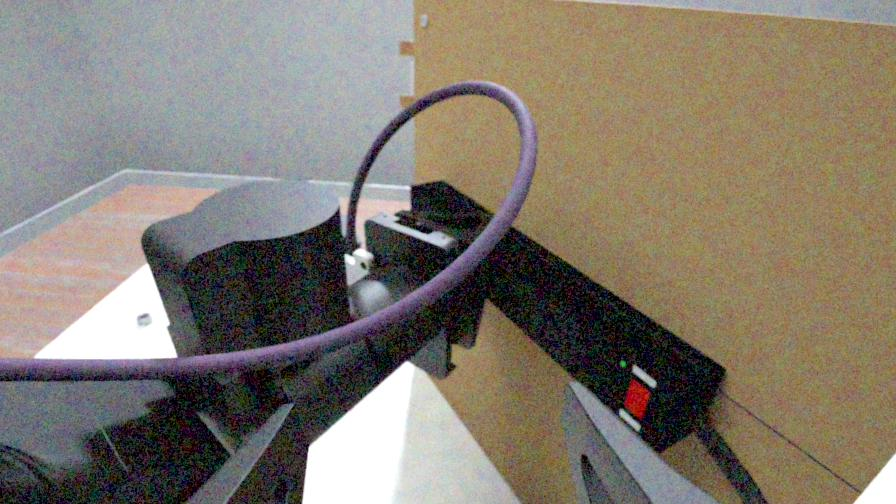

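Request:
{"fn": "move", "kwargs": {
  "target": [-0.0087,-0.0008,-0.0197,0,0,0,-0.3,0,0,0,0,0,0,0.3],
  "speed": 0.02,
  "cameras": ["cam_right_wrist"]
}}

Scene clock: 3446.27 s.
left_arm: end_effector_position=(+0.3612, +0.0271, +0.2510) grip_measured=-0.088 grip_effort_nm=-1.05 end_effector_quat_wxyz=(+0.337, -0.339, +0.614, -0.628) | right_arm: end_effector_position=(+0.1257, +0.0443, +0.3506) grip_measured=+0.298 grip_effort_nm=0.12 end_effector_quat_wxyz=(+0.711, -0.070, +0.700, +0.003)
Joint positions: left_arm=[-0.623 1.335 0.561 0.791 -0.067 -1.582 0.043] | right_arm=[-1.397 0.017 2.054 -1.54 -1.548 0.4 0.061]
Joint torques (N m): left_arm=[0.13 -4.37 6.31 2.07 0.41 -0.24] | right_arm=[-0.24 11.23 -2.67 0.8 0.23 0.15]
Heat: left arm: 54 °C; right arm: 42 °C.
Hand target: left_arm +0.3562, +0.0220, +0.2623; +0.326, -0.327, +0.602, -0.652 | right_arm +0.1195, +0.0263, +0.3005; +0.553, -0.222, +0.788, +0.156
Off the commanded pose: left_arm 0.013 m, 4 deg | right_arm 0.054 m, 32 deg.
joint sent to its limit (right arm) — joint 2 (shoulder), lower limit; joint 4 (wrist pitch), lower limit; joint 5 (wrist yaw), lower limit. The joint targets are off in position and orientation.
move: off_target (left_arm, right_arm)
Images, in order (width x height): cam_right_wrist 896x504.

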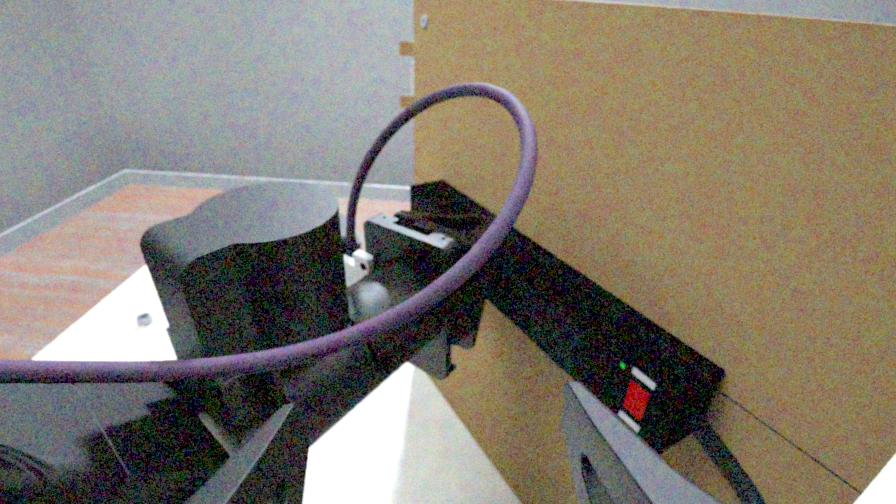

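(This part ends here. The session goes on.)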